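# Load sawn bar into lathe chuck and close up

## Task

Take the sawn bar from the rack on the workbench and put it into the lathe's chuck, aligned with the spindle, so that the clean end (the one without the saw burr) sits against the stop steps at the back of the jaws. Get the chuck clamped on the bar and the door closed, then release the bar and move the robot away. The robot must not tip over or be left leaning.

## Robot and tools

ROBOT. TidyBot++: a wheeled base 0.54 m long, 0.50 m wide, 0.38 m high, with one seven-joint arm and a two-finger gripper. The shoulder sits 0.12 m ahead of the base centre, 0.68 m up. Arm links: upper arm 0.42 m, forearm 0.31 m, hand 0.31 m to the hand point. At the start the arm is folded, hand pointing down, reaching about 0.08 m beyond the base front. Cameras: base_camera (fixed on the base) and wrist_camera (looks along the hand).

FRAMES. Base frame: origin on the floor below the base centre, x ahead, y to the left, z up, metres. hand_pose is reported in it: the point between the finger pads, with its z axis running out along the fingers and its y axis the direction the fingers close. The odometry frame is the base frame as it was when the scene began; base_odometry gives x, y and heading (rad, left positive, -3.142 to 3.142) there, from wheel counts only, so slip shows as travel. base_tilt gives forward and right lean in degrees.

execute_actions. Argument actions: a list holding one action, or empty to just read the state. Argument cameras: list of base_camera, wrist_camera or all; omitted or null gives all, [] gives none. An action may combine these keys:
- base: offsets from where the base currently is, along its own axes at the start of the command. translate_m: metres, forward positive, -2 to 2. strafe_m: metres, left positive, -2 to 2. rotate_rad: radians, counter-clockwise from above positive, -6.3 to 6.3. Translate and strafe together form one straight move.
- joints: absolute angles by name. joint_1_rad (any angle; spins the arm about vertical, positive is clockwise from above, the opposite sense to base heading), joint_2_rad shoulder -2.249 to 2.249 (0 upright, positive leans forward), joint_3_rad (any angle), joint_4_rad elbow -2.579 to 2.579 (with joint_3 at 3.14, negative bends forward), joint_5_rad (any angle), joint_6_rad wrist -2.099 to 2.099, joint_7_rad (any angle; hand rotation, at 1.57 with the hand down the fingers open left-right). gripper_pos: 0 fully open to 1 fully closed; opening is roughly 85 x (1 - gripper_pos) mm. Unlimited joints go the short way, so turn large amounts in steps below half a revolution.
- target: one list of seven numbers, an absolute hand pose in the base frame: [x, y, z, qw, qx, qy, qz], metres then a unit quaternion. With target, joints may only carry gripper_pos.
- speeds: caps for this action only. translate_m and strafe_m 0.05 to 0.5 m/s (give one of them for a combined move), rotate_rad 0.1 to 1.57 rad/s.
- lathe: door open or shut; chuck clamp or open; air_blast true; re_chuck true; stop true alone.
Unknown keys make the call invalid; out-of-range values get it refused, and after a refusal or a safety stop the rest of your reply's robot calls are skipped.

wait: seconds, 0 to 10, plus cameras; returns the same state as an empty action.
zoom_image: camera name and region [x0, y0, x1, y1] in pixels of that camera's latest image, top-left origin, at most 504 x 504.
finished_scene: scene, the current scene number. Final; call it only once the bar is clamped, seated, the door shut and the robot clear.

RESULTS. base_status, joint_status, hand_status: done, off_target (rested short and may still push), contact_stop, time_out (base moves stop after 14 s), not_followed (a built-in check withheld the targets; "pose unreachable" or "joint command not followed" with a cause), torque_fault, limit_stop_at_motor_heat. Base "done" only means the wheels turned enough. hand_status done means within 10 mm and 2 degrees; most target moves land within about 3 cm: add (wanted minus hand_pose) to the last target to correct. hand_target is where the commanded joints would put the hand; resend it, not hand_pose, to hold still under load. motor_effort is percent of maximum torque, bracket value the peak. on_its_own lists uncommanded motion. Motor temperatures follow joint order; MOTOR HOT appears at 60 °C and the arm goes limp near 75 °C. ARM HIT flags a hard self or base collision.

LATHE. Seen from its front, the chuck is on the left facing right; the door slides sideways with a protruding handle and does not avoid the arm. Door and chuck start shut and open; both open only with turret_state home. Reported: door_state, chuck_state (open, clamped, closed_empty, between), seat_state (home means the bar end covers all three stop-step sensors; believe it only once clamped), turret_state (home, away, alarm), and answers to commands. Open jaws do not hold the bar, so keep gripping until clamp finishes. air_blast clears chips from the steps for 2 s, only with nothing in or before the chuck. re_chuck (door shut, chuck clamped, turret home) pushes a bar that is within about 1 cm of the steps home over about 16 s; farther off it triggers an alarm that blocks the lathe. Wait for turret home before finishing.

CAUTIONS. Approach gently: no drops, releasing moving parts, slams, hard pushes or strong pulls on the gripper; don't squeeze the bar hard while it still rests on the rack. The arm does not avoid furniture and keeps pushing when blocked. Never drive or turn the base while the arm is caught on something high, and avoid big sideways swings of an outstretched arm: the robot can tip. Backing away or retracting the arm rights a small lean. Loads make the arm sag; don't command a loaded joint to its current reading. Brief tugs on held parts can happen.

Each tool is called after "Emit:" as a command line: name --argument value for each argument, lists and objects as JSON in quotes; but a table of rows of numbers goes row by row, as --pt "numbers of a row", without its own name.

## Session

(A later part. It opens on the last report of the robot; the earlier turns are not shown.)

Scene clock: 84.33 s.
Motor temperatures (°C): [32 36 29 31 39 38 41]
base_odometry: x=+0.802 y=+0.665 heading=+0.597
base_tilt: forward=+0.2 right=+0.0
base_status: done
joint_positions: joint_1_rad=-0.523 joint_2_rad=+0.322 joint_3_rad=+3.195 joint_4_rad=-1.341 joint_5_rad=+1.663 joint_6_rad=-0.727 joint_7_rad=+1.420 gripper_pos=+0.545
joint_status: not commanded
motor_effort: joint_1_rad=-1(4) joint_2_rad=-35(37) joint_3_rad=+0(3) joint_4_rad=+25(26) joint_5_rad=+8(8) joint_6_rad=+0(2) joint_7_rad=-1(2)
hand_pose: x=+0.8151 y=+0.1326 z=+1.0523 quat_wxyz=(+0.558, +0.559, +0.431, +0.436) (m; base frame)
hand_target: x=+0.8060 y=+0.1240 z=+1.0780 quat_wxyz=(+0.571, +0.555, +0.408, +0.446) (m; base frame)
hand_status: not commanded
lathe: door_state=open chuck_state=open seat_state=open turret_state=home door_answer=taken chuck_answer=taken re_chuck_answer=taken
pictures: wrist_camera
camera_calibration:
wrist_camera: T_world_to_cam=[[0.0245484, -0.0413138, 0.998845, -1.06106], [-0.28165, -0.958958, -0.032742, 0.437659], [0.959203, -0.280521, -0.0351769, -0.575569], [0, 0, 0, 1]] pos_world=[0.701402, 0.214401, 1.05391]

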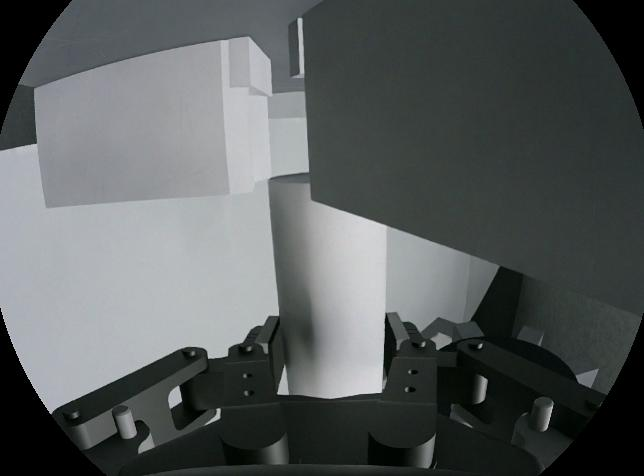

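Emit:
execute_actions --actions '[{"base":{"strafe_m":-0.012,"translate_m":-0.0004},"speeds":{"strafe_m":0.1}}]' --cameras '[]'

Emit:
execute_actions --actions '[{"target":[0.806,0.124,1.075,0.5716,0.5556,0.4085,0.4461]}]' --cameras '["wrist_camera"]'

Emit:
zoom_image --camera "wrist_camera" --region '[220, 20, 500, 240]'

Scene clock: 85.77 s.
Motor temperatures (°C): [32 36 29 31 39 38 41]
base_odometry: x=+0.809 y=+0.655 heading=+0.597
base_tilt: forward=+0.2 right=+0.0
base_status: done
joint_positions: joint_1_rad=-0.525 joint_2_rad=+0.322 joint_3_rad=+3.195 joint_4_rad=-1.341 joint_5_rad=+1.663 joint_6_rad=-0.727 joint_7_rad=+1.420 gripper_pos=+0.545
joint_status: not commanded
motor_effort: joint_1_rad=+0(2) joint_2_rad=-36(38) joint_3_rad=+2(3) joint_4_rad=+25(25) joint_5_rad=+8(8) joint_6_rad=-1(2) joint_7_rad=+0(1)
hand_pose: x=+0.8147 y=+0.1336 z=+1.0527 quat_wxyz=(+0.557, +0.559, +0.431, +0.437) (m; base frame)
hand_target: x=+0.8060 y=+0.1240 z=+1.0780 quat_wxyz=(+0.571, +0.555, +0.408, +0.446) (m; base frame)
hand_status: not commanded
lathe: door_state=open chuck_state=open seat_state=open turret_state=home door_answer=taken chuck_answer=taken re_chuck_answer=taken
pictures: none
No camera images: "cameras" was empty.

Scene clock: 86.23 s.
Motor temperatures (°C): [32 36 29 31 39 38 41]
base_odometry: x=+0.809 y=+0.655 heading=+0.597
base_tilt: forward=+0.2 right=+0.0
base_status: not commanded
joint_positions: joint_1_rad=-0.525 joint_2_rad=+0.322 joint_3_rad=+3.194 joint_4_rad=-1.344 joint_5_rad=+1.666 joint_6_rad=-0.727 joint_7_rad=+1.416 gripper_pos=+0.545
joint_status: not commanded
motor_effort: joint_1_rad=+0(0) joint_2_rad=-36(36) joint_3_rad=+2(2) joint_4_rad=+25(25) joint_5_rad=+8(8) joint_6_rad=-1(2) joint_7_rad=+0(1)
hand_pose: x=+0.8146 y=+0.1338 z=+1.0516 quat_wxyz=(+0.557, +0.559, +0.431, +0.437) (m; base frame)
hand_target: x=+0.8060 y=+0.1240 z=+1.0750 quat_wxyz=(+0.571, +0.555, +0.408, +0.446) (m; base frame)
hand_status: off_target (0.027 m and 3.3 deg from the pose sent, 0.026 m and 3.2 deg at the start)
lathe: door_state=open chuck_state=open seat_state=open turret_state=home door_answer=taken chuck_answer=taken re_chuck_answer=taken
pictures: wrist_camera
camera_calibration:
wrist_camera: T_world_to_cam=[[0.0244899, -0.0414575, 0.99884, -1.06018], [-0.279589, -0.959553, -0.0329718, 0.437303], [0.959807, -0.278457, -0.0350904, -0.575612], [0, 0, 0, 1]] pos_world=[0.700705, 0.21538, 1.05317]

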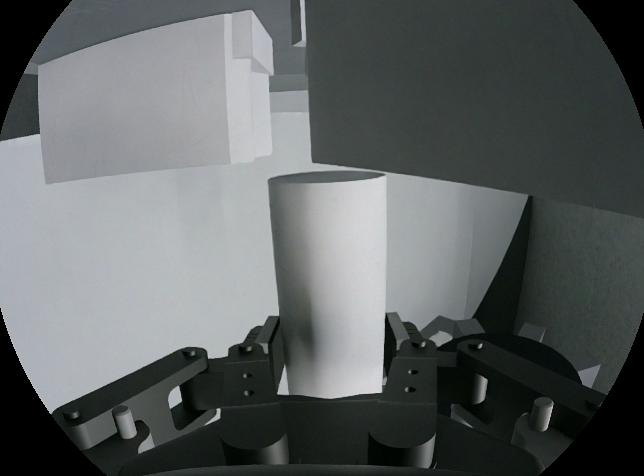

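Scaled by 1.800.

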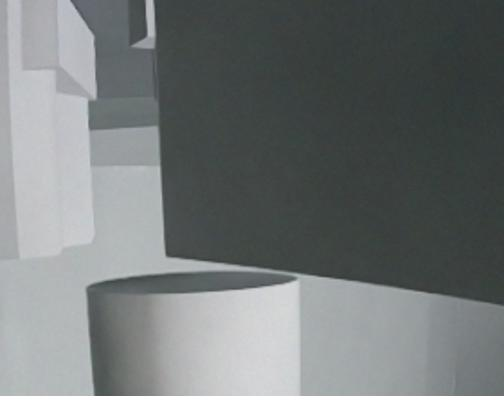

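Emit:
execute_actions --actions '[{"target":[0.806,0.124,1.0715,0.5716,0.5556,0.4085,0.4461]}]' --cameras '[]'

Emit:
execute_actions --actions '[{"base":{"strafe_m":0.010,"translate_m":0.0003},"speeds":{"strafe_m":0.05}}]' --cameras '["wrist_camera"]'

Emit:
zoom_image --camera "wrist_camera" --region '[220, 20, 500, 240]'

Scene clock: 86.97 s.
Motor temperatures (°C): [32 36 29 31 39 38 41]
base_odometry: x=+0.809 y=+0.655 heading=+0.597
base_tilt: forward=+0.2 right=+0.0
base_status: not commanded
joint_positions: joint_1_rad=-0.524 joint_2_rad=+0.322 joint_3_rad=+3.192 joint_4_rad=-1.352 joint_5_rad=+1.674 joint_6_rad=-0.727 joint_7_rad=+1.406 gripper_pos=+0.545
joint_status: not commanded
motor_effort: joint_1_rad=+0(1) joint_2_rad=-36(37) joint_3_rad=+1(3) joint_4_rad=+25(25) joint_5_rad=+8(8) joint_6_rad=+0(2) joint_7_rad=-1(1)
hand_pose: x=+0.8143 y=+0.1350 z=+1.0490 quat_wxyz=(+0.557, +0.559, +0.432, +0.438) (m; base frame)
hand_target: x=+0.8060 y=+0.1240 z=+1.0715 quat_wxyz=(+0.571, +0.555, +0.408, +0.446) (m; base frame)
hand_status: off_target (0.026 m and 3.4 deg from the pose sent, 0.024 m and 3.3 deg at the start)
lathe: door_state=open chuck_state=open seat_state=open turret_state=home door_answer=taken chuck_answer=taken re_chuck_answer=taken
pictures: none
No camera images: "cameras" was empty.

Scene clock: 87.63 s.
Motor temperatures (°C): [32 36 29 31 39 38 41]
base_odometry: x=+0.804 y=+0.663 heading=+0.597
base_tilt: forward=+0.2 right=+0.0
base_status: done
joint_positions: joint_1_rad=-0.523 joint_2_rad=+0.322 joint_3_rad=+3.191 joint_4_rad=-1.352 joint_5_rad=+1.674 joint_6_rad=-0.728 joint_7_rad=+1.406 gripper_pos=+0.545
joint_status: not commanded
motor_effort: joint_1_rad=+0(2) joint_2_rad=-36(38) joint_3_rad=+1(2) joint_4_rad=+24(26) joint_5_rad=+8(8) joint_6_rad=-1(2) joint_7_rad=-1(1)
hand_pose: x=+0.8143 y=+0.1341 z=+1.0488 quat_wxyz=(+0.557, +0.559, +0.432, +0.437) (m; base frame)
hand_target: x=+0.8060 y=+0.1240 z=+1.0715 quat_wxyz=(+0.571, +0.555, +0.408, +0.446) (m; base frame)
hand_status: not commanded
lathe: door_state=open chuck_state=open seat_state=open turret_state=home door_answer=taken chuck_answer=taken re_chuck_answer=taken
pictures: wrist_camera
camera_calibration:
wrist_camera: T_world_to_cam=[[0.0257141, -0.0411929, 0.99882, -1.05842], [-0.278857, -0.959786, -0.032404, 0.436238], [0.959988, -0.277695, -0.0361669, -0.574541], [0, 0, 0, 1]] pos_world=[0.700417, 0.215548, 1.05053]

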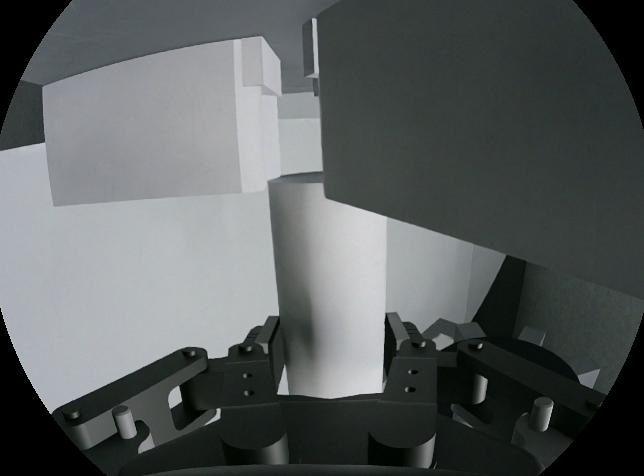

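Scaled by 1.800.

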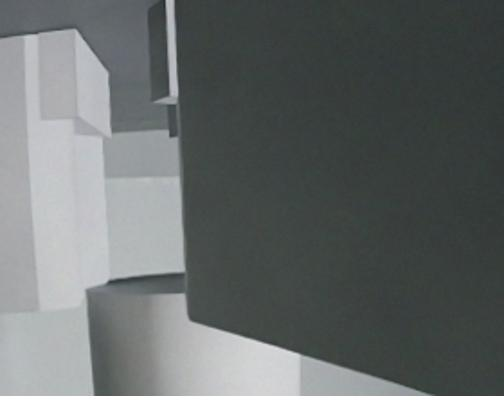

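Emit:
execute_actions --actions '[{"base":{"strafe_m":-0.005,"translate_m":0.004},"speeds":{"strafe_m":0.1}}]' --cameras '[]'

Emit:
execute_actions --actions '[{"target":[0.806,0.124,1.081,0.5716,0.5556,0.4085,0.4461]}]' --cameras '[]'

Emit:
execute_actions --actions '[{"base":{"strafe_m":0.010,"translate_m":0.0003},"speeds":{"strafe_m":0.05}}]' --cameras '["wrist_camera"]'

Emit:
zoom_image --camera "wrist_camera" --region '[220, 20, 500, 240]'

Scene clock: 89.73 s.
Motor temperatures (°C): [31 36 29 31 39 38 41]
base_odometry: x=+0.810 y=+0.661 heading=+0.597
base_tilt: forward=+0.2 right=+0.0
base_status: done
joint_positions: joint_1_rad=-0.521 joint_2_rad=+0.322 joint_3_rad=+3.189 joint_4_rad=-1.352 joint_5_rad=+1.674 joint_6_rad=-0.728 joint_7_rad=+1.406 gripper_pos=+0.545
joint_status: not commanded
motor_effort: joint_1_rad=+0(3) joint_2_rad=-36(38) joint_3_rad=+1(4) joint_4_rad=+25(25) joint_5_rad=+8(8) joint_6_rad=-2(2) joint_7_rad=-1(1)
hand_pose: x=+0.8145 y=+0.1337 z=+1.0486 quat_wxyz=(+0.557, +0.559, +0.432, +0.437) (m; base frame)
hand_target: x=+0.8060 y=+0.1240 z=+1.0715 quat_wxyz=(+0.571, +0.555, +0.408, +0.446) (m; base frame)
hand_status: not commanded
lathe: door_state=open chuck_state=open seat_state=open turret_state=home door_answer=taken chuck_answer=taken re_chuck_answer=taken
pictures: none
No camera images: "cameras" was empty.

Scene clock: 90.33 s.
Motor temperatures (°C): [31 36 29 31 39 38 41]
base_odometry: x=+0.810 y=+0.661 heading=+0.597
base_tilt: forward=+0.2 right=+0.0
base_status: not commanded
joint_positions: joint_1_rad=-0.522 joint_2_rad=+0.322 joint_3_rad=+3.190 joint_4_rad=-1.343 joint_5_rad=+1.671 joint_6_rad=-0.728 joint_7_rad=+1.409 gripper_pos=+0.545
joint_status: not commanded
motor_effort: joint_1_rad=+0(0) joint_2_rad=-36(37) joint_3_rad=+2(2) joint_4_rad=+25(26) joint_5_rad=+8(8) joint_6_rad=-1(2) joint_7_rad=-1(1)
hand_pose: x=+0.8146 y=+0.1341 z=+1.0530 quat_wxyz=(+0.557, +0.559, +0.429, +0.440) (m; base frame)
hand_target: x=+0.8060 y=+0.1240 z=+1.0810 quat_wxyz=(+0.571, +0.555, +0.408, +0.446) (m; base frame)
hand_status: off_target (0.031 m and 3.0 deg from the pose sent, 0.035 m and 3.4 deg at the start)
lathe: door_state=open chuck_state=open seat_state=open turret_state=home door_answer=taken chuck_answer=taken re_chuck_answer=taken
pictures: none
No camera images: "cameras" was empty.

Scene clock: 90.93 s.
Motor temperatures (°C): [31 36 29 31 39 38 41]
base_odometry: x=+0.804 y=+0.670 heading=+0.597
base_tilt: forward=+0.2 right=+0.0
base_status: done
joint_positions: joint_1_rad=-0.521 joint_2_rad=+0.322 joint_3_rad=+3.193 joint_4_rad=-1.343 joint_5_rad=+1.671 joint_6_rad=-0.732 joint_7_rad=+1.409 gripper_pos=+0.545
joint_status: not commanded
motor_effort: joint_1_rad=-1(4) joint_2_rad=-35(37) joint_3_rad=+0(2) joint_4_rad=+25(26) joint_5_rad=+8(9) joint_6_rad=-1(3) joint_7_rad=-1(1)
hand_pose: x=+0.8146 y=+0.1307 z=+1.0536 quat_wxyz=(+0.559, +0.560, +0.427, +0.438) (m; base frame)
hand_target: x=+0.8060 y=+0.1240 z=+1.0810 quat_wxyz=(+0.571, +0.555, +0.408, +0.446) (m; base frame)
hand_status: not commanded
lathe: door_state=open chuck_state=open seat_state=open turret_state=home door_answer=taken chuck_answer=taken re_chuck_answer=taken
pictures: wrist_camera
camera_calibration:
wrist_camera: T_world_to_cam=[[0.018228, -0.0449694, 0.998822, -1.05676], [-0.285936, -0.957499, -0.0378908, 0.444482], [0.958075, -0.284909, -0.0303116, -0.579179], [0, 0, 0, 1]] pos_world=[0.701253, 0.213056, 1.0548]

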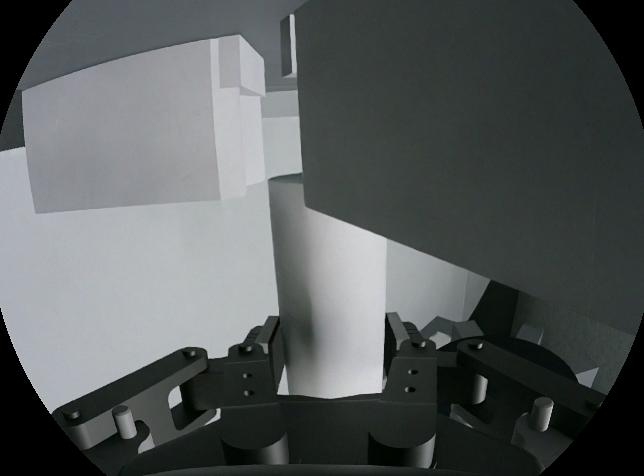

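Scaled by 1.800.

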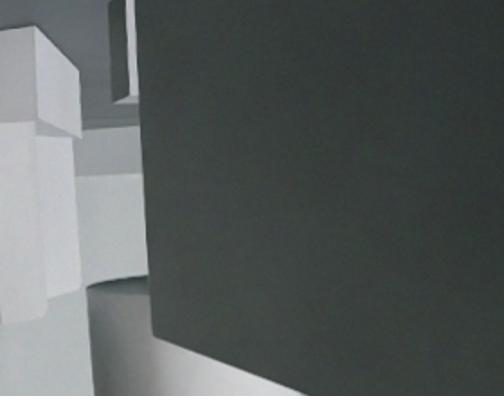

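Emit:
execute_actions --actions '[{"base":{"strafe_m":-0.030,"translate_m":0.0005,"rotate_rad":0.02},"speeds":{"strafe_m":0.1,"rotate_rad":0.1},"target":[0.806,0.124,1.074,0.5716,0.5556,0.4085,0.4461]}]' --cameras '["wrist_camera"]'

Emit:
zoom_image --camera "wrist_camera" --region '[200, 0, 460, 200]'

Scene clock: 93.27 s.
Motor temperatures (°C): [31 36 29 31 39 38 41]
base_odometry: x=+0.822 y=+0.645 heading=+0.617
base_tilt: forward=+0.2 right=+0.0
base_status: done
joint_positions: joint_1_rad=-0.521 joint_2_rad=+0.321 joint_3_rad=+3.187 joint_4_rad=-1.351 joint_5_rad=+1.679 joint_6_rad=-0.734 joint_7_rad=+1.400 gripper_pos=+0.545
joint_status: not commanded
motor_effort: joint_1_rad=+0(4) joint_2_rad=-35(37) joint_3_rad=+2(3) joint_4_rad=+25(25) joint_5_rad=+8(8) joint_6_rad=+0(2) joint_7_rad=-1(1)
hand_pose: x=+0.8136 y=+0.1338 z=+1.0508 quat_wxyz=(+0.558, +0.559, +0.429, +0.439) (m; base frame)
hand_target: x=+0.8060 y=+0.1240 z=+1.0740 quat_wxyz=(+0.571, +0.555, +0.408, +0.446) (m; base frame)
hand_status: off_target (0.026 m and 3.0 deg from the pose sent, 0.023 m and 2.8 deg at the start)
lathe: door_state=open chuck_state=open seat_state=open turret_state=home door_answer=taken chuck_answer=taken re_chuck_answer=taken
pictures: wrist_camera
camera_calibration:
wrist_camera: T_world_to_cam=[[0.0202501, -0.0446853, 0.998796, -1.05544], [-0.281191, -0.958931, -0.0372008, 0.442717], [0.959438, -0.280099, -0.0319835, -0.57747], [0, 0, 0, 1]] pos_world=[0.699907, 0.215624, 1.05216]

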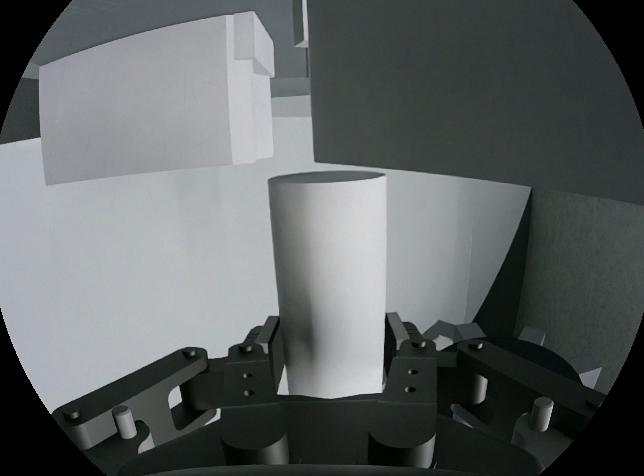

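Scaled by 1.938.

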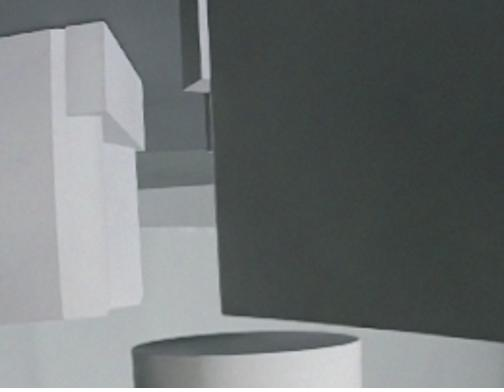

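Emit:
execute_actions --actions '[{"target":[0.806,0.124,1.080,0.5716,0.5556,0.4085,0.4461]}]' --cameras '[]'

Emit:
execute_actions --actions '[{"base":{"strafe_m":0.018,"translate_m":0.0009},"speeds":{"strafe_m":0.05}}]' --cameras '["wrist_camera"]'

Emit:
zoom_image --camera "wrist_camera" --region '[230, 120, 390, 240]'

Scene clock: 94.80 s.
Motor temperatures (°C): [31 36 29 31 39 38 41]
base_odometry: x=+0.822 y=+0.645 heading=+0.617
base_tilt: forward=+0.2 right=+0.0
base_status: not commanded
joint_positions: joint_1_rad=-0.521 joint_2_rad=+0.321 joint_3_rad=+3.187 joint_4_rad=-1.346 joint_5_rad=+1.678 joint_6_rad=-0.734 joint_7_rad=+1.401 gripper_pos=+0.545
joint_status: not commanded
motor_effort: joint_1_rad=+0(0) joint_2_rad=-36(37) joint_3_rad=+1(2) joint_4_rad=+25(26) joint_5_rad=+8(8) joint_6_rad=-1(2) joint_7_rad=-1(1)
hand_pose: x=+0.8138 y=+0.1338 z=+1.0531 quat_wxyz=(+0.558, +0.559, +0.427, +0.440) (m; base frame)
hand_target: x=+0.8060 y=+0.1240 z=+1.0800 quat_wxyz=(+0.571, +0.555, +0.408, +0.446) (m; base frame)
hand_status: off_target (0.030 m and 2.8 deg from the pose sent, 0.032 m and 3.0 deg at the start)
lathe: door_state=open chuck_state=open seat_state=open turret_state=home door_answer=taken chuck_answer=taken re_chuck_answer=taken
pictures: none
No camera images: "cameras" was empty.

Scene clock: 95.67 s.
Motor temperatures (°C): [31 36 29 31 39 38 41]
base_odometry: x=+0.812 y=+0.661 heading=+0.617
base_tilt: forward=+0.2 right=+0.0
base_status: done
joint_positions: joint_1_rad=-0.519 joint_2_rad=+0.321 joint_3_rad=+3.194 joint_4_rad=-1.346 joint_5_rad=+1.678 joint_6_rad=-0.738 joint_7_rad=+1.401 gripper_pos=+0.545
joint_status: not commanded
motor_effort: joint_1_rad=-1(6) joint_2_rad=-35(37) joint_3_rad=+0(3) joint_4_rad=+25(25) joint_5_rad=+8(9) joint_6_rad=+1(3) joint_7_rad=-1(1)
hand_pose: x=+0.8142 y=+0.1270 z=+1.0540 quat_wxyz=(+0.562, +0.561, +0.423, +0.436) (m; base frame)
hand_target: x=+0.8060 y=+0.1240 z=+1.0800 quat_wxyz=(+0.571, +0.555, +0.408, +0.446) (m; base frame)
hand_status: not commanded
lathe: door_state=open chuck_state=open seat_state=open turret_state=home door_answer=taken chuck_answer=taken re_chuck_answer=taken
pictures: wrist_camera
camera_calibration:
wrist_camera: T_world_to_cam=[[0.0141795, -0.0452021, 0.998877, -1.05399], [-0.293872, -0.955047, -0.039047, 0.448187], [0.955739, -0.292989, -0.0268258, -0.580611], [0, 0, 0, 1]] pos_world=[0.701568, 0.210284, 1.05473]

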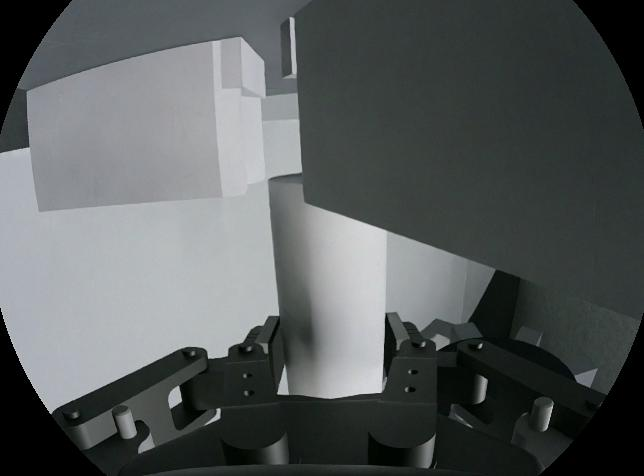

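Scaled by 3.150.

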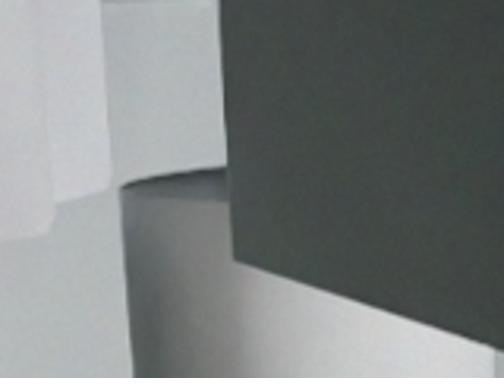

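Emit:
execute_actions --actions '[{"base":{"strafe_m":-0.018,"translate_m":-0.006},"speeds":{"strafe_m":0.1}}]' --cameras '[]'

Emit:
execute_actions --actions '[{"target":[0.806,0.124,1.0715,0.5716,0.5556,0.4085,0.4461]}]' --cameras '["wrist_camera"]'

Emit:
zoom_image --camera "wrist_camera" --region '[200, 0, 460, 200]'

Scene clock: 97.33 s.
Motor temperatures (°C): [31 36 29 31 39 38 41]
base_odometry: x=+0.818 y=+0.642 heading=+0.617
base_tilt: forward=+0.2 right=+0.0
base_status: done
joint_positions: joint_1_rad=-0.524 joint_2_rad=+0.319 joint_3_rad=+3.194 joint_4_rad=-1.346 joint_5_rad=+1.678 joint_6_rad=-0.738 joint_7_rad=+1.401 gripper_pos=+0.545
joint_status: not commanded
motor_effort: joint_1_rad=+0(2) joint_2_rad=-36(39) joint_3_rad=+2(3) joint_4_rad=+25(26) joint_5_rad=+8(8) joint_6_rad=-1(2) joint_7_rad=-1(1)
hand_pose: x=+0.8130 y=+0.1296 z=+1.0552 quat_wxyz=(+0.561, +0.560, +0.424, +0.438) (m; base frame)
hand_target: x=+0.8060 y=+0.1240 z=+1.0800 quat_wxyz=(+0.571, +0.555, +0.408, +0.446) (m; base frame)
hand_status: not commanded
lathe: door_state=open chuck_state=open seat_state=open turret_state=home door_answer=taken chuck_answer=taken re_chuck_answer=taken
pictures: none
No camera images: "cameras" was empty.

Scene clock: 97.93 s.
Motor temperatures (°C): [31 36 29 31 39 38 41]
base_odometry: x=+0.818 y=+0.642 heading=+0.617
base_tilt: forward=+0.2 right=+0.0
base_status: not commanded
joint_positions: joint_1_rad=-0.523 joint_2_rad=+0.319 joint_3_rad=+3.190 joint_4_rad=-1.357 joint_5_rad=+1.688 joint_6_rad=-0.738 joint_7_rad=+1.389 gripper_pos=+0.545
joint_status: not commanded
motor_effort: joint_1_rad=+0(1) joint_2_rad=-36(37) joint_3_rad=+1(3) joint_4_rad=+25(26) joint_5_rad=+8(8) joint_6_rad=-1(2) joint_7_rad=-1(1)
hand_pose: x=+0.8126 y=+0.1315 z=+1.0508 quat_wxyz=(+0.560, +0.560, +0.426, +0.438) (m; base frame)
hand_target: x=+0.8060 y=+0.1240 z=+1.0715 quat_wxyz=(+0.571, +0.555, +0.408, +0.446) (m; base frame)
hand_status: off_target (0.023 m and 2.7 deg from the pose sent, 0.019 m and 2.4 deg at the start)
lathe: door_state=open chuck_state=open seat_state=open turret_state=home door_answer=taken chuck_answer=taken re_chuck_answer=taken
pictures: wrist_camera
camera_calibration:
wrist_camera: T_world_to_cam=[[0.0162132, -0.044538, 0.998876, -1.05233], [-0.285841, -0.957521, -0.0380544, 0.44471], [0.95814, -0.284903, -0.0282552, -0.579355], [0, 0, 0, 1]] pos_world=[0.699281, 0.213891, 1.0517]

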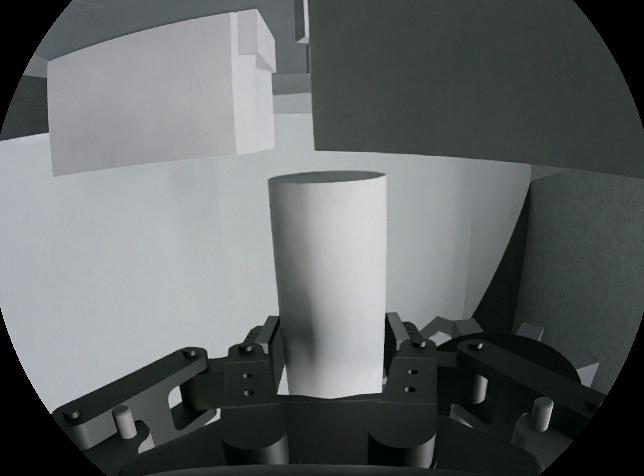

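Scaled by 1.938.

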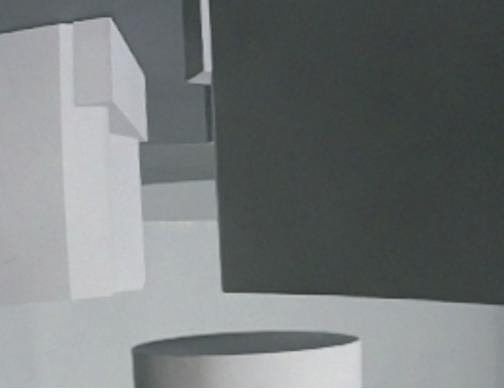

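Emit:
execute_actions --actions '[{"target":[0.806,0.124,1.068,0.5716,0.5556,0.4085,0.4461]}]' --cameras '[]'

Emit:
execute_actions --actions '[{"base":{"strafe_m":0.015,"translate_m":0.0008},"speeds":{"strafe_m":0.05}}]' --cameras '["wrist_camera"]'

Emit:
zoom_image --camera "wrist_camera" --region '[230, 120, 390, 240]'

Scene clock: 98.70 s.
Motor temperatures (°C): [31 36 29 31 39 38 41]
base_odometry: x=+0.818 y=+0.642 heading=+0.617
base_tilt: forward=+0.2 right=+0.0
base_status: not commanded
joint_positions: joint_1_rad=-0.523 joint_2_rad=+0.319 joint_3_rad=+3.187 joint_4_rad=-1.363 joint_5_rad=+1.692 joint_6_rad=-0.738 joint_7_rad=+1.384 gripper_pos=+0.545
joint_status: not commanded
motor_effort: joint_1_rad=+0(1) joint_2_rad=-36(37) joint_3_rad=+2(2) joint_4_rad=+25(25) joint_5_rad=+8(8) joint_6_rad=-1(2) joint_7_rad=-1(1)
hand_pose: x=+0.8123 y=+0.1328 z=+1.0484 quat_wxyz=(+0.559, +0.559, +0.428, +0.438) (m; base frame)
hand_target: x=+0.8060 y=+0.1240 z=+1.0680 quat_wxyz=(+0.571, +0.555, +0.408, +0.446) (m; base frame)
hand_status: off_target (0.022 m and 2.8 deg from the pose sent, 0.020 m and 2.7 deg at the start)
lathe: door_state=open chuck_state=open seat_state=open turret_state=home door_answer=taken chuck_answer=taken re_chuck_answer=taken
pictures: none
No camera images: "cameras" was empty.

Scene clock: 99.53 s.
Motor temperatures (°C): [31 36 29 31 39 38 41]
base_odometry: x=+0.810 y=+0.655 heading=+0.617
base_tilt: forward=+0.2 right=+0.0
base_status: done
joint_positions: joint_1_rad=-0.516 joint_2_rad=+0.319 joint_3_rad=+3.185 joint_4_rad=-1.363 joint_5_rad=+1.692 joint_6_rad=-0.742 joint_7_rad=+1.384 gripper_pos=+0.545
joint_status: not commanded
motor_effort: joint_1_rad=+0(5) joint_2_rad=-36(37) joint_3_rad=+1(4) joint_4_rad=+25(25) joint_5_rad=+8(8) joint_6_rad=-1(2) joint_7_rad=-1(1)
hand_pose: x=+0.8128 y=+0.1284 z=+1.0484 quat_wxyz=(+0.560, +0.561, +0.426, +0.436) (m; base frame)
hand_target: x=+0.8060 y=+0.1240 z=+1.0680 quat_wxyz=(+0.571, +0.555, +0.408, +0.446) (m; base frame)
hand_status: not commanded
lathe: door_state=open chuck_state=open seat_state=open turret_state=home door_answer=taken chuck_answer=taken re_chuck_answer=taken
pictures: wrist_camera
camera_calibration:
wrist_camera: T_world_to_cam=[[0.0179043, -0.0442646, 0.998859, -1.05147], [-0.290937, -0.956021, -0.0371512, 0.444649], [0.956575, -0.28994, -0.0299951, -0.576757], [0, 0, 0, 1]] pos_world=[0.699901, 0.211325, 1.04949]

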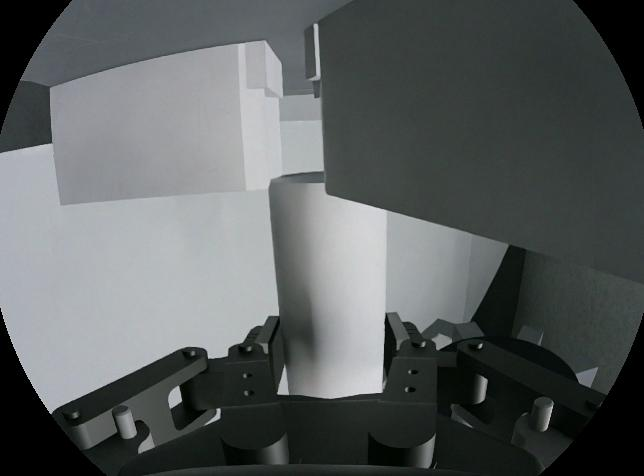

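Scaled by 3.150.

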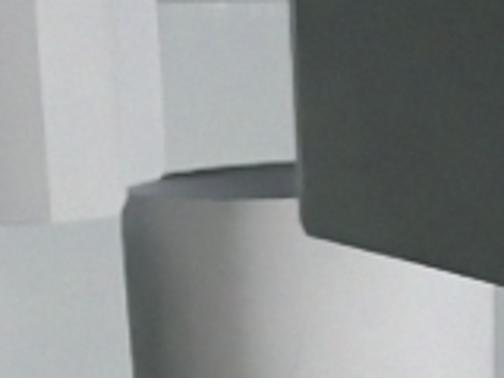

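Emit:
execute_actions --actions '[{"base":{"strafe_m":-0.008,"translate_m":-0.0004},"speeds":{"strafe_m":0.1},"target":[0.806,0.124,1.075,0.5716,0.5556,0.4085,0.4461]}]' --cameras '[]'

Emit:
execute_actions --actions '[{"base":{"strafe_m":0.005,"translate_m":0.0002},"speeds":{"strafe_m":0.05}}]' --cameras '["wrist_camera"]'

Emit:
zoom_image --camera "wrist_camera" --region '[230, 120, 390, 240]'

Scene clock: 100.47 s.
Motor temperatures (°C): [31 36 29 31 39 38 41]
base_odometry: x=+0.814 y=+0.648 heading=+0.617
base_tilt: forward=+0.2 right=+0.0
base_status: done
joint_positions: joint_1_rad=-0.520 joint_2_rad=+0.320 joint_3_rad=+3.186 joint_4_rad=-1.359 joint_5_rad=+1.692 joint_6_rad=-0.742 joint_7_rad=+1.384 gripper_pos=+0.545
joint_status: not commanded
motor_effort: joint_1_rad=+0(2) joint_2_rad=-36(39) joint_3_rad=+2(3) joint_4_rad=+25(26) joint_5_rad=+8(8) joint_6_rad=-1(2) joint_7_rad=-1(1)
hand_pose: x=+0.8126 y=+0.1306 z=+1.0502 quat_wxyz=(+0.560, +0.560, +0.425, +0.438) (m; base frame)
hand_target: x=+0.8060 y=+0.1240 z=+1.0750 quat_wxyz=(+0.571, +0.555, +0.408, +0.446) (m; base frame)
hand_status: off_target (0.026 m and 2.6 deg from the pose sent, 0.028 m and 2.7 deg at the start)
lathe: door_state=open chuck_state=open seat_state=open turret_state=home door_answer=taken chuck_answer=taken re_chuck_answer=taken
pictures: none
No camera images: "cameras" was empty.

Scene clock: 101.10 s.
Motor temperatures (°C): [31 36 29 31 39 38 41]
base_odometry: x=+0.811 y=+0.652 heading=+0.617
base_tilt: forward=+0.2 right=+0.0
base_status: done
joint_positions: joint_1_rad=-0.520 joint_2_rad=+0.320 joint_3_rad=+3.186 joint_4_rad=-1.359 joint_5_rad=+1.692 joint_6_rad=-0.742 joint_7_rad=+1.384 gripper_pos=+0.545
joint_status: not commanded
motor_effort: joint_1_rad=+0(4) joint_2_rad=-35(38) joint_3_rad=+1(5) joint_4_rad=+25(25) joint_5_rad=+8(8) joint_6_rad=-2(2) joint_7_rad=-1(1)
hand_pose: x=+0.8126 y=+0.1307 z=+1.0500 quat_wxyz=(+0.560, +0.560, +0.425, +0.438) (m; base frame)
hand_target: x=+0.8060 y=+0.1240 z=+1.0750 quat_wxyz=(+0.571, +0.555, +0.408, +0.446) (m; base frame)
hand_status: not commanded
lathe: door_state=open chuck_state=open seat_state=open turret_state=home door_answer=taken chuck_answer=taken re_chuck_answer=taken
pictures: wrist_camera
camera_calibration:
wrist_camera: T_world_to_cam=[[0.0152701, -0.0455891, 0.998844, -1.05068], [-0.288185, -0.956769, -0.039263, 0.446972], [0.957453, -0.287252, -0.0277481, -0.579302], [0, 0, 0, 1]] pos_world=[0.699509, 0.213344, 1.05094]

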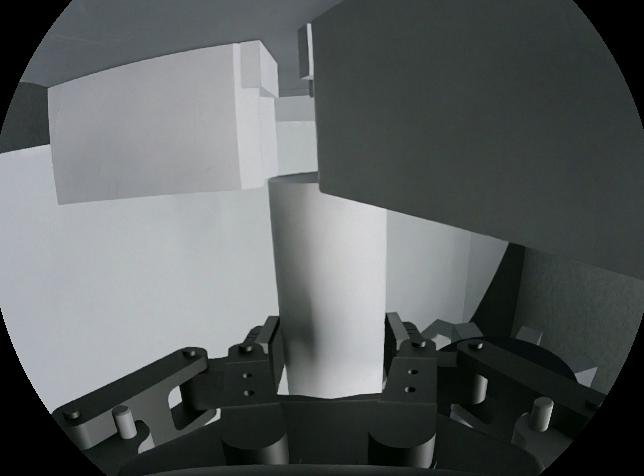

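Scaled by 3.150.

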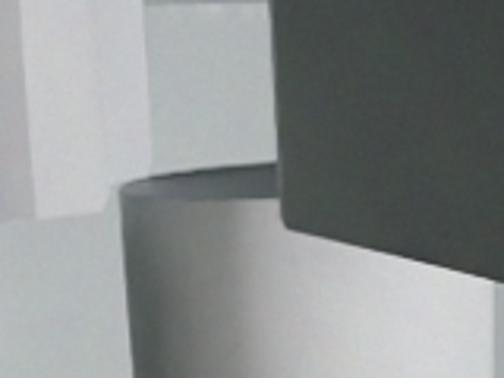

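Emit:
execute_actions --actions '[{"base":{"strafe_m":0.006,"translate_m":0.0003},"speeds":{"strafe_m":0.05}}]' --cameras '["wrist_camera"]'

Emit:
zoom_image --camera "wrist_camera" --region '[230, 120, 390, 240]'

Scene clock: 101.90 s.
Motor temperatures (°C): [31 36 29 31 39 38 41]
base_odometry: x=+0.808 y=+0.657 heading=+0.617
base_tilt: forward=+0.2 right=+0.0
base_status: done
joint_positions: joint_1_rad=-0.516 joint_2_rad=+0.320 joint_3_rad=+3.189 joint_4_rad=-1.359 joint_5_rad=+1.692 joint_6_rad=-0.743 joint_7_rad=+1.384 gripper_pos=+0.545
joint_status: not commanded
motor_effort: joint_1_rad=-1(4) joint_2_rad=-35(37) joint_3_rad=+1(2) joint_4_rad=+25(25) joint_5_rad=+8(8) joint_6_rad=+0(3) joint_7_rad=+0(1)
hand_pose: x=+0.8132 y=+0.1263 z=+1.0503 quat_wxyz=(+0.562, +0.561, +0.423, +0.436) (m; base frame)
hand_target: x=+0.8060 y=+0.1240 z=+1.0750 quat_wxyz=(+0.571, +0.555, +0.408, +0.446) (m; base frame)
hand_status: not commanded
lathe: door_state=open chuck_state=open seat_state=open turret_state=home door_answer=taken chuck_answer=taken re_chuck_answer=taken
pictures: wrist_camera
camera_calibration:
wrist_camera: T_world_to_cam=[[0.0143226, -0.0450405, 0.998882, -1.05051], [-0.295054, -0.954692, -0.0388172, 0.447811], [0.955373, -0.294169, -0.0269631, -0.57937], [0, 0, 0, 1]] pos_world=[0.700689, 0.209773, 1.05109]

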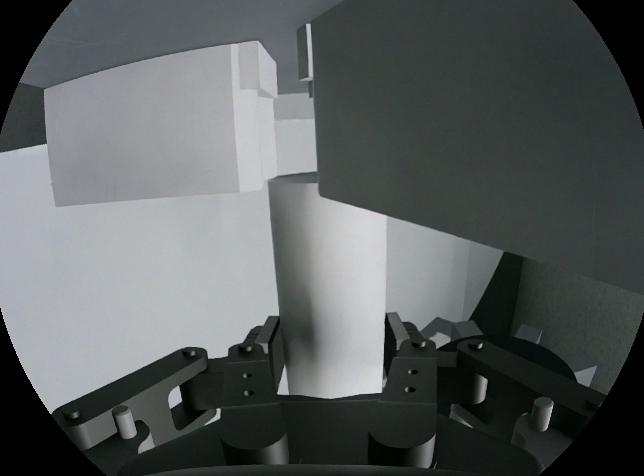

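Scaled by 3.150.

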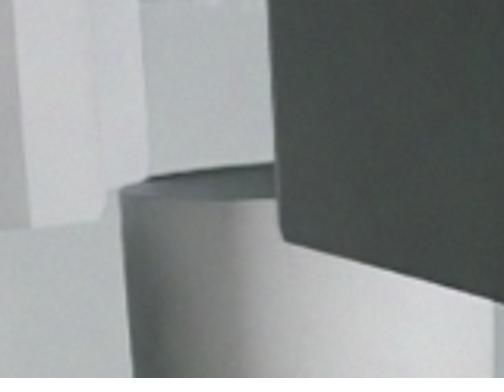

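Emit:
execute_actions --actions '[{"base":{"strafe_m":-0.009,"translate_m":-0.0004},"speeds":{"strafe_m":0.1},"target":[0.806,0.124,1.080,0.5716,0.5556,0.4085,0.4461]}]' --cameras '[]'

Emit:
execute_actions --actions '[{"base":{"strafe_m":0.010,"translate_m":0.0005},"speeds":{"strafe_m":0.05}}]' --cameras '["wrist_camera"]'

Emit:
zoom_image --camera "wrist_camera" --region '[230, 120, 390, 240]'

Scene clock: 103.70 s.
Motor temperatures (°C): [31 36 29 31 39 38 41]
base_odometry: x=+0.813 y=+0.650 heading=+0.617
base_tilt: forward=+0.2 right=+0.0
base_status: done
joint_positions: joint_1_rad=-0.523 joint_2_rad=+0.320 joint_3_rad=+3.190 joint_4_rad=-1.352 joint_5_rad=+1.688 joint_6_rad=-0.743 joint_7_rad=+1.387 gripper_pos=+0.545
joint_status: not commanded
motor_effort: joint_1_rad=+0(2) joint_2_rad=-36(39) joint_3_rad=+1(2) joint_4_rad=+25(26) joint_5_rad=+8(8) joint_6_rad=-1(2) joint_7_rad=-1(1)
hand_pose: x=+0.8126 y=+0.1308 z=+1.0538 quat_wxyz=(+0.561, +0.560, +0.423, +0.440) (m; base frame)
hand_target: x=+0.8060 y=+0.1240 z=+1.0800 quat_wxyz=(+0.571, +0.555, +0.408, +0.446) (m; base frame)
hand_status: off_target (0.028 m and 2.3 deg from the pose sent, 0.031 m and 2.4 deg at the start)
lathe: door_state=open chuck_state=open seat_state=open turret_state=home door_answer=taken chuck_answer=taken re_chuck_answer=taken
pictures: none
No camera images: "cameras" was empty.

Scene clock: 104.33 s.
Motor temperatures (°C): [31 36 29 31 39 38 41]
base_odometry: x=+0.808 y=+0.658 heading=+0.617
base_tilt: forward=+0.2 right=+0.0
base_status: done
joint_positions: joint_1_rad=-0.520 joint_2_rad=+0.320 joint_3_rad=+3.194 joint_4_rad=-1.351 joint_5_rad=+1.688 joint_6_rad=-0.744 joint_7_rad=+1.387 gripper_pos=+0.545
joint_status: not commanded
motor_effort: joint_1_rad=-1(4) joint_2_rad=-35(37) joint_3_rad=-1(2) joint_4_rad=+25(25) joint_5_rad=+8(9) joint_6_rad=+0(3) joint_7_rad=+0(1)
hand_pose: x=+0.8131 y=+0.1260 z=+1.0544 quat_wxyz=(+0.563, +0.561, +0.420, +0.437) (m; base frame)
hand_target: x=+0.8060 y=+0.1240 z=+1.0800 quat_wxyz=(+0.571, +0.555, +0.408, +0.446) (m; base frame)
hand_status: not commanded
lathe: door_state=open chuck_state=open seat_state=open turret_state=home door_answer=taken chuck_answer=taken re_chuck_answer=taken
pictures: wrist_camera
camera_calibration:
wrist_camera: T_world_to_cam=[[0.00830708, -0.0477289, 0.998826, -1.04928], [-0.29713, -0.953864, -0.0431092, 0.453695], [0.954801, -0.296423, -0.0221055, -0.583641], [0, 0, 0, 1]] pos_world=[0.700784, 0.209678, 1.0547]

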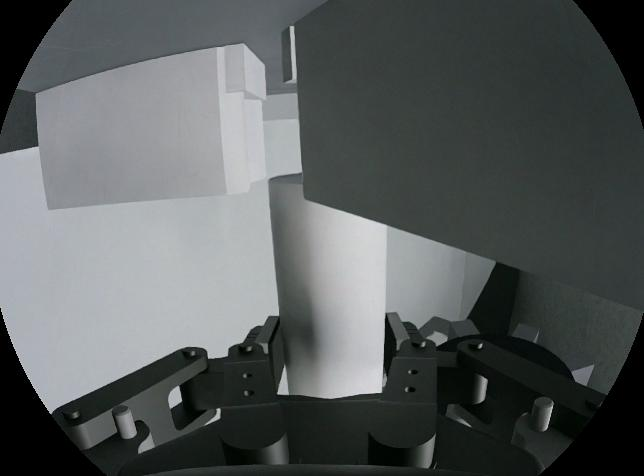

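Scaled by 3.150.

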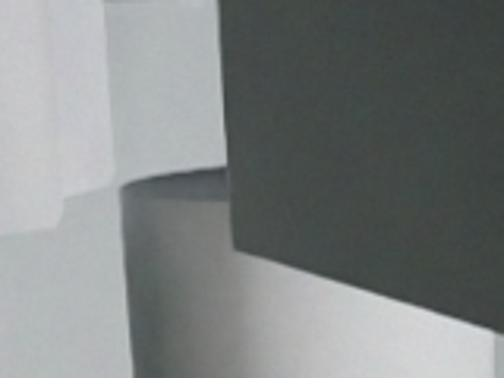

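Emit:
execute_actions --actions '[{"base":{"strafe_m":-0.008,"translate_m":-0.0044},"speeds":{"strafe_m":0.1},"target":[0.806,0.124,1.0725,0.5716,0.5556,0.4085,0.4461]}]' --cameras '[]'

Emit:
execute_actions --actions '[{"base":{"strafe_m":0.006,"translate_m":0.0003},"speeds":{"strafe_m":0.05}}]' --cameras '["wrist_camera"]'

Emit:
zoom_image --camera "wrist_camera" --region '[230, 120, 390, 240]'

Scene clock: 105.63 s.
Motor temperatures (°C): [31 36 29 31 39 38 41]
base_odometry: x=+0.809 y=+0.649 heading=+0.617
base_tilt: forward=+0.2 right=+0.0
base_status: done
joint_positions: joint_1_rad=-0.520 joint_2_rad=+0.321 joint_3_rad=+3.186 joint_4_rad=-1.359 joint_5_rad=+1.693 joint_6_rad=-0.744 joint_7_rad=+1.383 gripper_pos=+0.545
joint_status: not commanded
motor_effort: joint_1_rad=+0(2) joint_2_rad=-35(40) joint_3_rad=+1(3) joint_4_rad=+25(26) joint_5_rad=+8(9) joint_6_rad=-2(2) joint_7_rad=-1(1)
hand_pose: x=+0.8126 y=+0.1305 z=+1.0503 quat_wxyz=(+0.561, +0.560, +0.424, +0.438) (m; base frame)
hand_target: x=+0.8060 y=+0.1240 z=+1.0725 quat_wxyz=(+0.571, +0.555, +0.408, +0.446) (m; base frame)
hand_status: off_target (0.024 m and 2.5 deg from the pose sent, 0.020 m and 2.1 deg at the start)
lathe: door_state=open chuck_state=open seat_state=open turret_state=home door_answer=taken chuck_answer=taken re_chuck_answer=taken
pictures: none
No camera images: "cameras" was empty.

Scene clock: 106.20 s.
Motor temperatures (°C): [31 36 29 31 39 38 41]
base_odometry: x=+0.806 y=+0.654 heading=+0.617
base_tilt: forward=+0.2 right=+0.0
base_status: done
joint_positions: joint_1_rad=-0.517 joint_2_rad=+0.321 joint_3_rad=+3.187 joint_4_rad=-1.359 joint_5_rad=+1.693 joint_6_rad=-0.746 joint_7_rad=+1.383 gripper_pos=+0.545
joint_status: not commanded
motor_effort: joint_1_rad=+0(2) joint_2_rad=-36(39) joint_3_rad=+1(2) joint_4_rad=+25(26) joint_5_rad=+8(9) joint_6_rad=-2(2) joint_7_rad=-1(1)
hand_pose: x=+0.8131 y=+0.1274 z=+1.0502 quat_wxyz=(+0.562, +0.561, +0.423, +0.436) (m; base frame)
hand_target: x=+0.8060 y=+0.1240 z=+1.0725 quat_wxyz=(+0.571, +0.555, +0.408, +0.446) (m; base frame)
hand_status: not commanded
lathe: door_state=open chuck_state=open seat_state=open turret_state=home door_answer=taken chuck_answer=taken re_chuck_answer=taken
pictures: wrist_camera
camera_calibration:
wrist_camera: T_world_to_cam=[[0.013688, -0.0455442, 0.998869, -1.0498], [-0.294973, -0.954689, -0.0394876, 0.44941], [0.955407, -0.294099, -0.0265021, -0.57949], [0, 0, 0, 1]] pos_world=[0.700583, 0.210807, 1.051]

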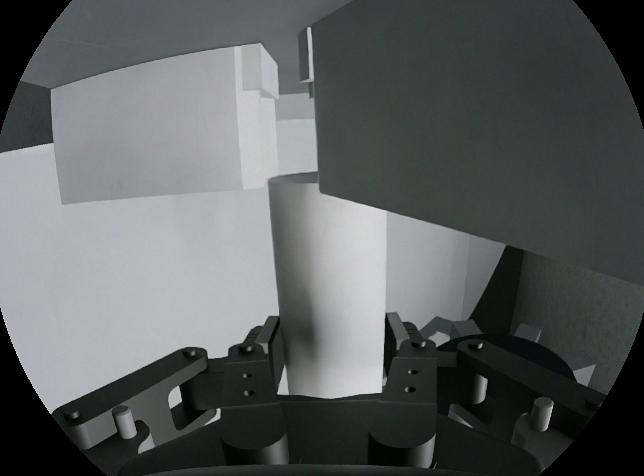

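Scaled by 3.150.

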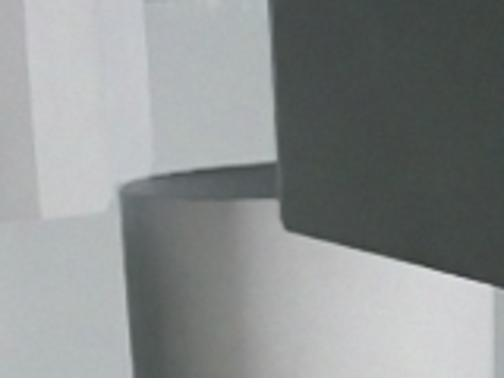

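Emit:
execute_actions --actions '[{"base":{"translate_m":-0.005},"speeds":{"translate_m":0.05}}]' --cameras '[]'

Emit:
execute_actions --actions '[{"base":{"translate_m":0.009},"speeds":{"translate_m":0.05}}]' --cameras '[]'

Emit:
execute_actions --actions '[{"base":{"translate_m":0.005},"speeds":{"translate_m":0.05}}]' --cameras '["wrist_camera"]'

Scene clock: 106.97 s.
Motor temperatures (°C): [31 36 29 31 39 38 41]
base_odometry: x=+0.802 y=+0.651 heading=+0.617
base_tilt: forward=+0.2 right=+0.0
base_status: done
joint_positions: joint_1_rad=-0.518 joint_2_rad=+0.321 joint_3_rad=+3.187 joint_4_rad=-1.359 joint_5_rad=+1.693 joint_6_rad=-0.746 joint_7_rad=+1.383 gripper_pos=+0.545
joint_status: not commanded
motor_effort: joint_1_rad=+0(4) joint_2_rad=-35(39) joint_3_rad=+1(4) joint_4_rad=+24(26) joint_5_rad=+8(9) joint_6_rad=-1(2) joint_7_rad=-1(1)
hand_pose: x=+0.8130 y=+0.1280 z=+1.0502 quat_wxyz=(+0.562, +0.561, +0.423, +0.436) (m; base frame)
hand_target: x=+0.8060 y=+0.1240 z=+1.0725 quat_wxyz=(+0.571, +0.555, +0.408, +0.446) (m; base frame)
hand_status: not commanded
lathe: door_state=open chuck_state=open seat_state=open turret_state=home door_answer=taken chuck_answer=taken re_chuck_answer=taken
pictures: none
No camera images: "cameras" was empty.

Scene clock: 107.63 s.
Motor temperatures (°C): [31 36 29 31 39 38 41]
base_odometry: x=+0.809 y=+0.656 heading=+0.617
base_tilt: forward=+0.2 right=+0.0
base_status: done
joint_positions: joint_1_rad=-0.517 joint_2_rad=+0.320 joint_3_rad=+3.186 joint_4_rad=-1.361 joint_5_rad=+1.693 joint_6_rad=-0.746 joint_7_rad=+1.383 gripper_pos=+0.545
joint_status: not commanded
motor_effort: joint_1_rad=+0(2) joint_2_rad=-36(38) joint_3_rad=+2(3) joint_4_rad=+25(28) joint_5_rad=+8(10) joint_6_rad=-1(2) joint_7_rad=-1(2)
hand_pose: x=+0.8127 y=+0.1274 z=+1.0491 quat_wxyz=(+0.562, +0.561, +0.424, +0.436) (m; base frame)
hand_target: x=+0.8060 y=+0.1240 z=+1.0725 quat_wxyz=(+0.571, +0.555, +0.408, +0.446) (m; base frame)
hand_status: not commanded
lathe: door_state=open chuck_state=open seat_state=open turret_state=home door_answer=taken chuck_answer=taken re_chuck_answer=taken
pictures: none
No camera images: "cameras" was empty.

Scene clock: 108.17 s.
Motor temperatures (°C): [31 36 29 31 39 38 41]
base_odometry: x=+0.813 y=+0.659 heading=+0.616
base_tilt: forward=+0.2 right=+0.0
base_status: done
joint_positions: joint_1_rad=-0.517 joint_2_rad=+0.322 joint_3_rad=+3.186 joint_4_rad=-1.361 joint_5_rad=+1.693 joint_6_rad=-0.746 joint_7_rad=+1.383 gripper_pos=+0.545
joint_status: not commanded
motor_effort: joint_1_rad=+0(2) joint_2_rad=-36(40) joint_3_rad=+1(3) joint_4_rad=+25(26) joint_5_rad=+8(8) joint_6_rad=-1(2) joint_7_rad=-1(1)
hand_pose: x=+0.8131 y=+0.1277 z=+1.0483 quat_wxyz=(+0.562, +0.562, +0.424, +0.435) (m; base frame)
hand_target: x=+0.8060 y=+0.1240 z=+1.0725 quat_wxyz=(+0.571, +0.555, +0.408, +0.446) (m; base frame)
hand_status: not commanded
lathe: door_state=open chuck_state=open seat_state=open turret_state=home door_answer=taken chuck_answer=taken re_chuck_answer=taken
pictures: wrist_camera
camera_calibration:
wrist_camera: T_world_to_cam=[[0.0167119, -0.0441798, 0.998884, -1.05053], [-0.294779, -0.954837, -0.0372998, 0.447239], [0.955419, -0.293827, -0.0289804, -0.576855], [0, 0, 0, 1]] pos_world=[0.700531, 0.211133, 1.04933]

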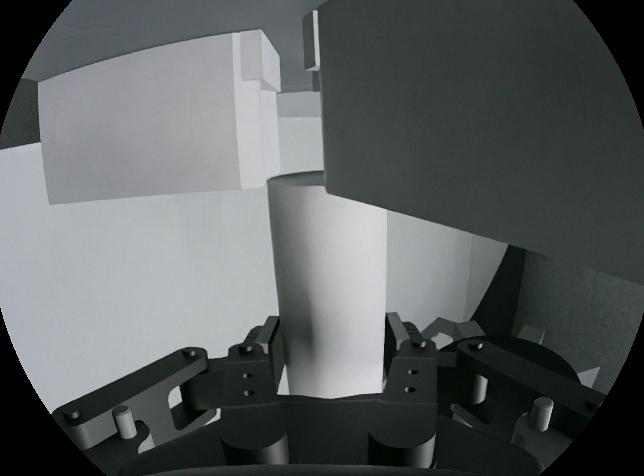

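Emit:
zoom_image --camera "wrist_camera" --region '[230, 120, 410, 240]'

Scaled by 2.800.

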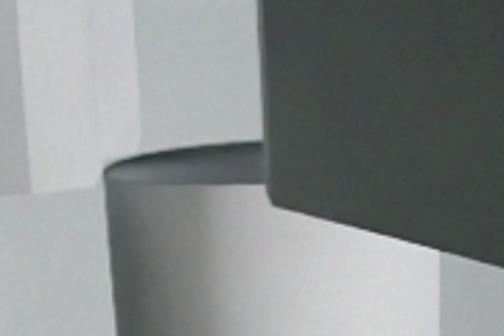

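Emit:
execute_actions --actions '[{"base":{"strafe_m":-0.010,"translate_m":-0.012},"speeds":{"strafe_m":0.1},"target":[0.806,0.124,1.0745,0.5716,0.5556,0.4085,0.4461]}]' --cameras '["wrist_camera"]'

Emit:
zoom_image --camera "wrist_camera" --region '[230, 100, 410, 220]'

Scene clock: 109.40 s.
Motor temperatures (°C): [31 36 29 31 39 38 41]
base_odometry: x=+0.809 y=+0.644 heading=+0.617
base_tilt: forward=+0.2 right=+0.0
base_status: done
joint_positions: joint_1_rad=-0.518 joint_2_rad=+0.319 joint_3_rad=+3.186 joint_4_rad=-1.361 joint_5_rad=+1.693 joint_6_rad=-0.746 joint_7_rad=+1.383 gripper_pos=+0.545
joint_status: not commanded
motor_effort: joint_1_rad=+0(1) joint_2_rad=-35(40) joint_3_rad=+1(3) joint_4_rad=+25(26) joint_5_rad=+8(8) joint_6_rad=-2(2) joint_7_rad=-1(1)
hand_pose: x=+0.8124 y=+0.1277 z=+1.0499 quat_wxyz=(+0.562, +0.561, +0.423, +0.436) (m; base frame)
hand_target: x=+0.8060 y=+0.1240 z=+1.0745 quat_wxyz=(+0.571, +0.555, +0.408, +0.446) (m; base frame)
hand_status: off_target (0.026 m and 2.4 deg from the pose sent, 0.027 m and 2.6 deg at the start)
lathe: door_state=open chuck_state=open seat_state=open turret_state=home door_answer=taken chuck_answer=taken re_chuck_answer=taken
pictures: wrist_camera
camera_calibration:
wrist_camera: T_world_to_cam=[[0.0145995, -0.0453185, 0.998866, -1.05024], [-0.294216, -0.954942, -0.0390254, 0.448431], [0.955628, -0.293312, -0.0272751, -0.578153], [0, 0, 0, 1]] pos_world=[0.699767, 0.211051, 1.05078]

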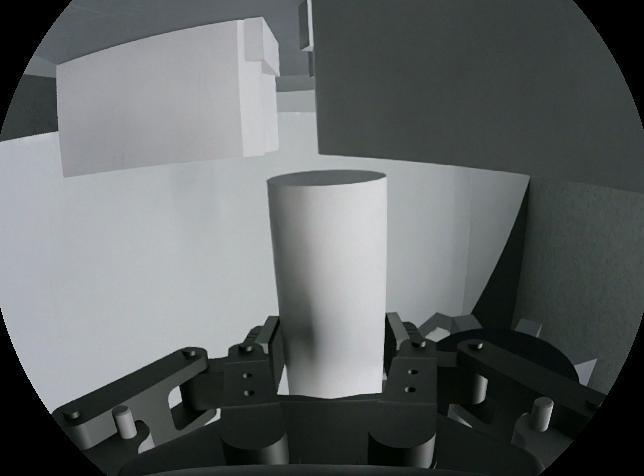

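Scaled by 2.800.

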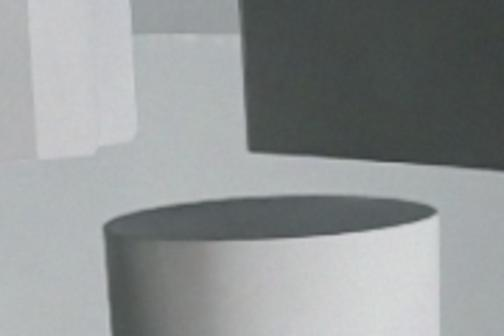

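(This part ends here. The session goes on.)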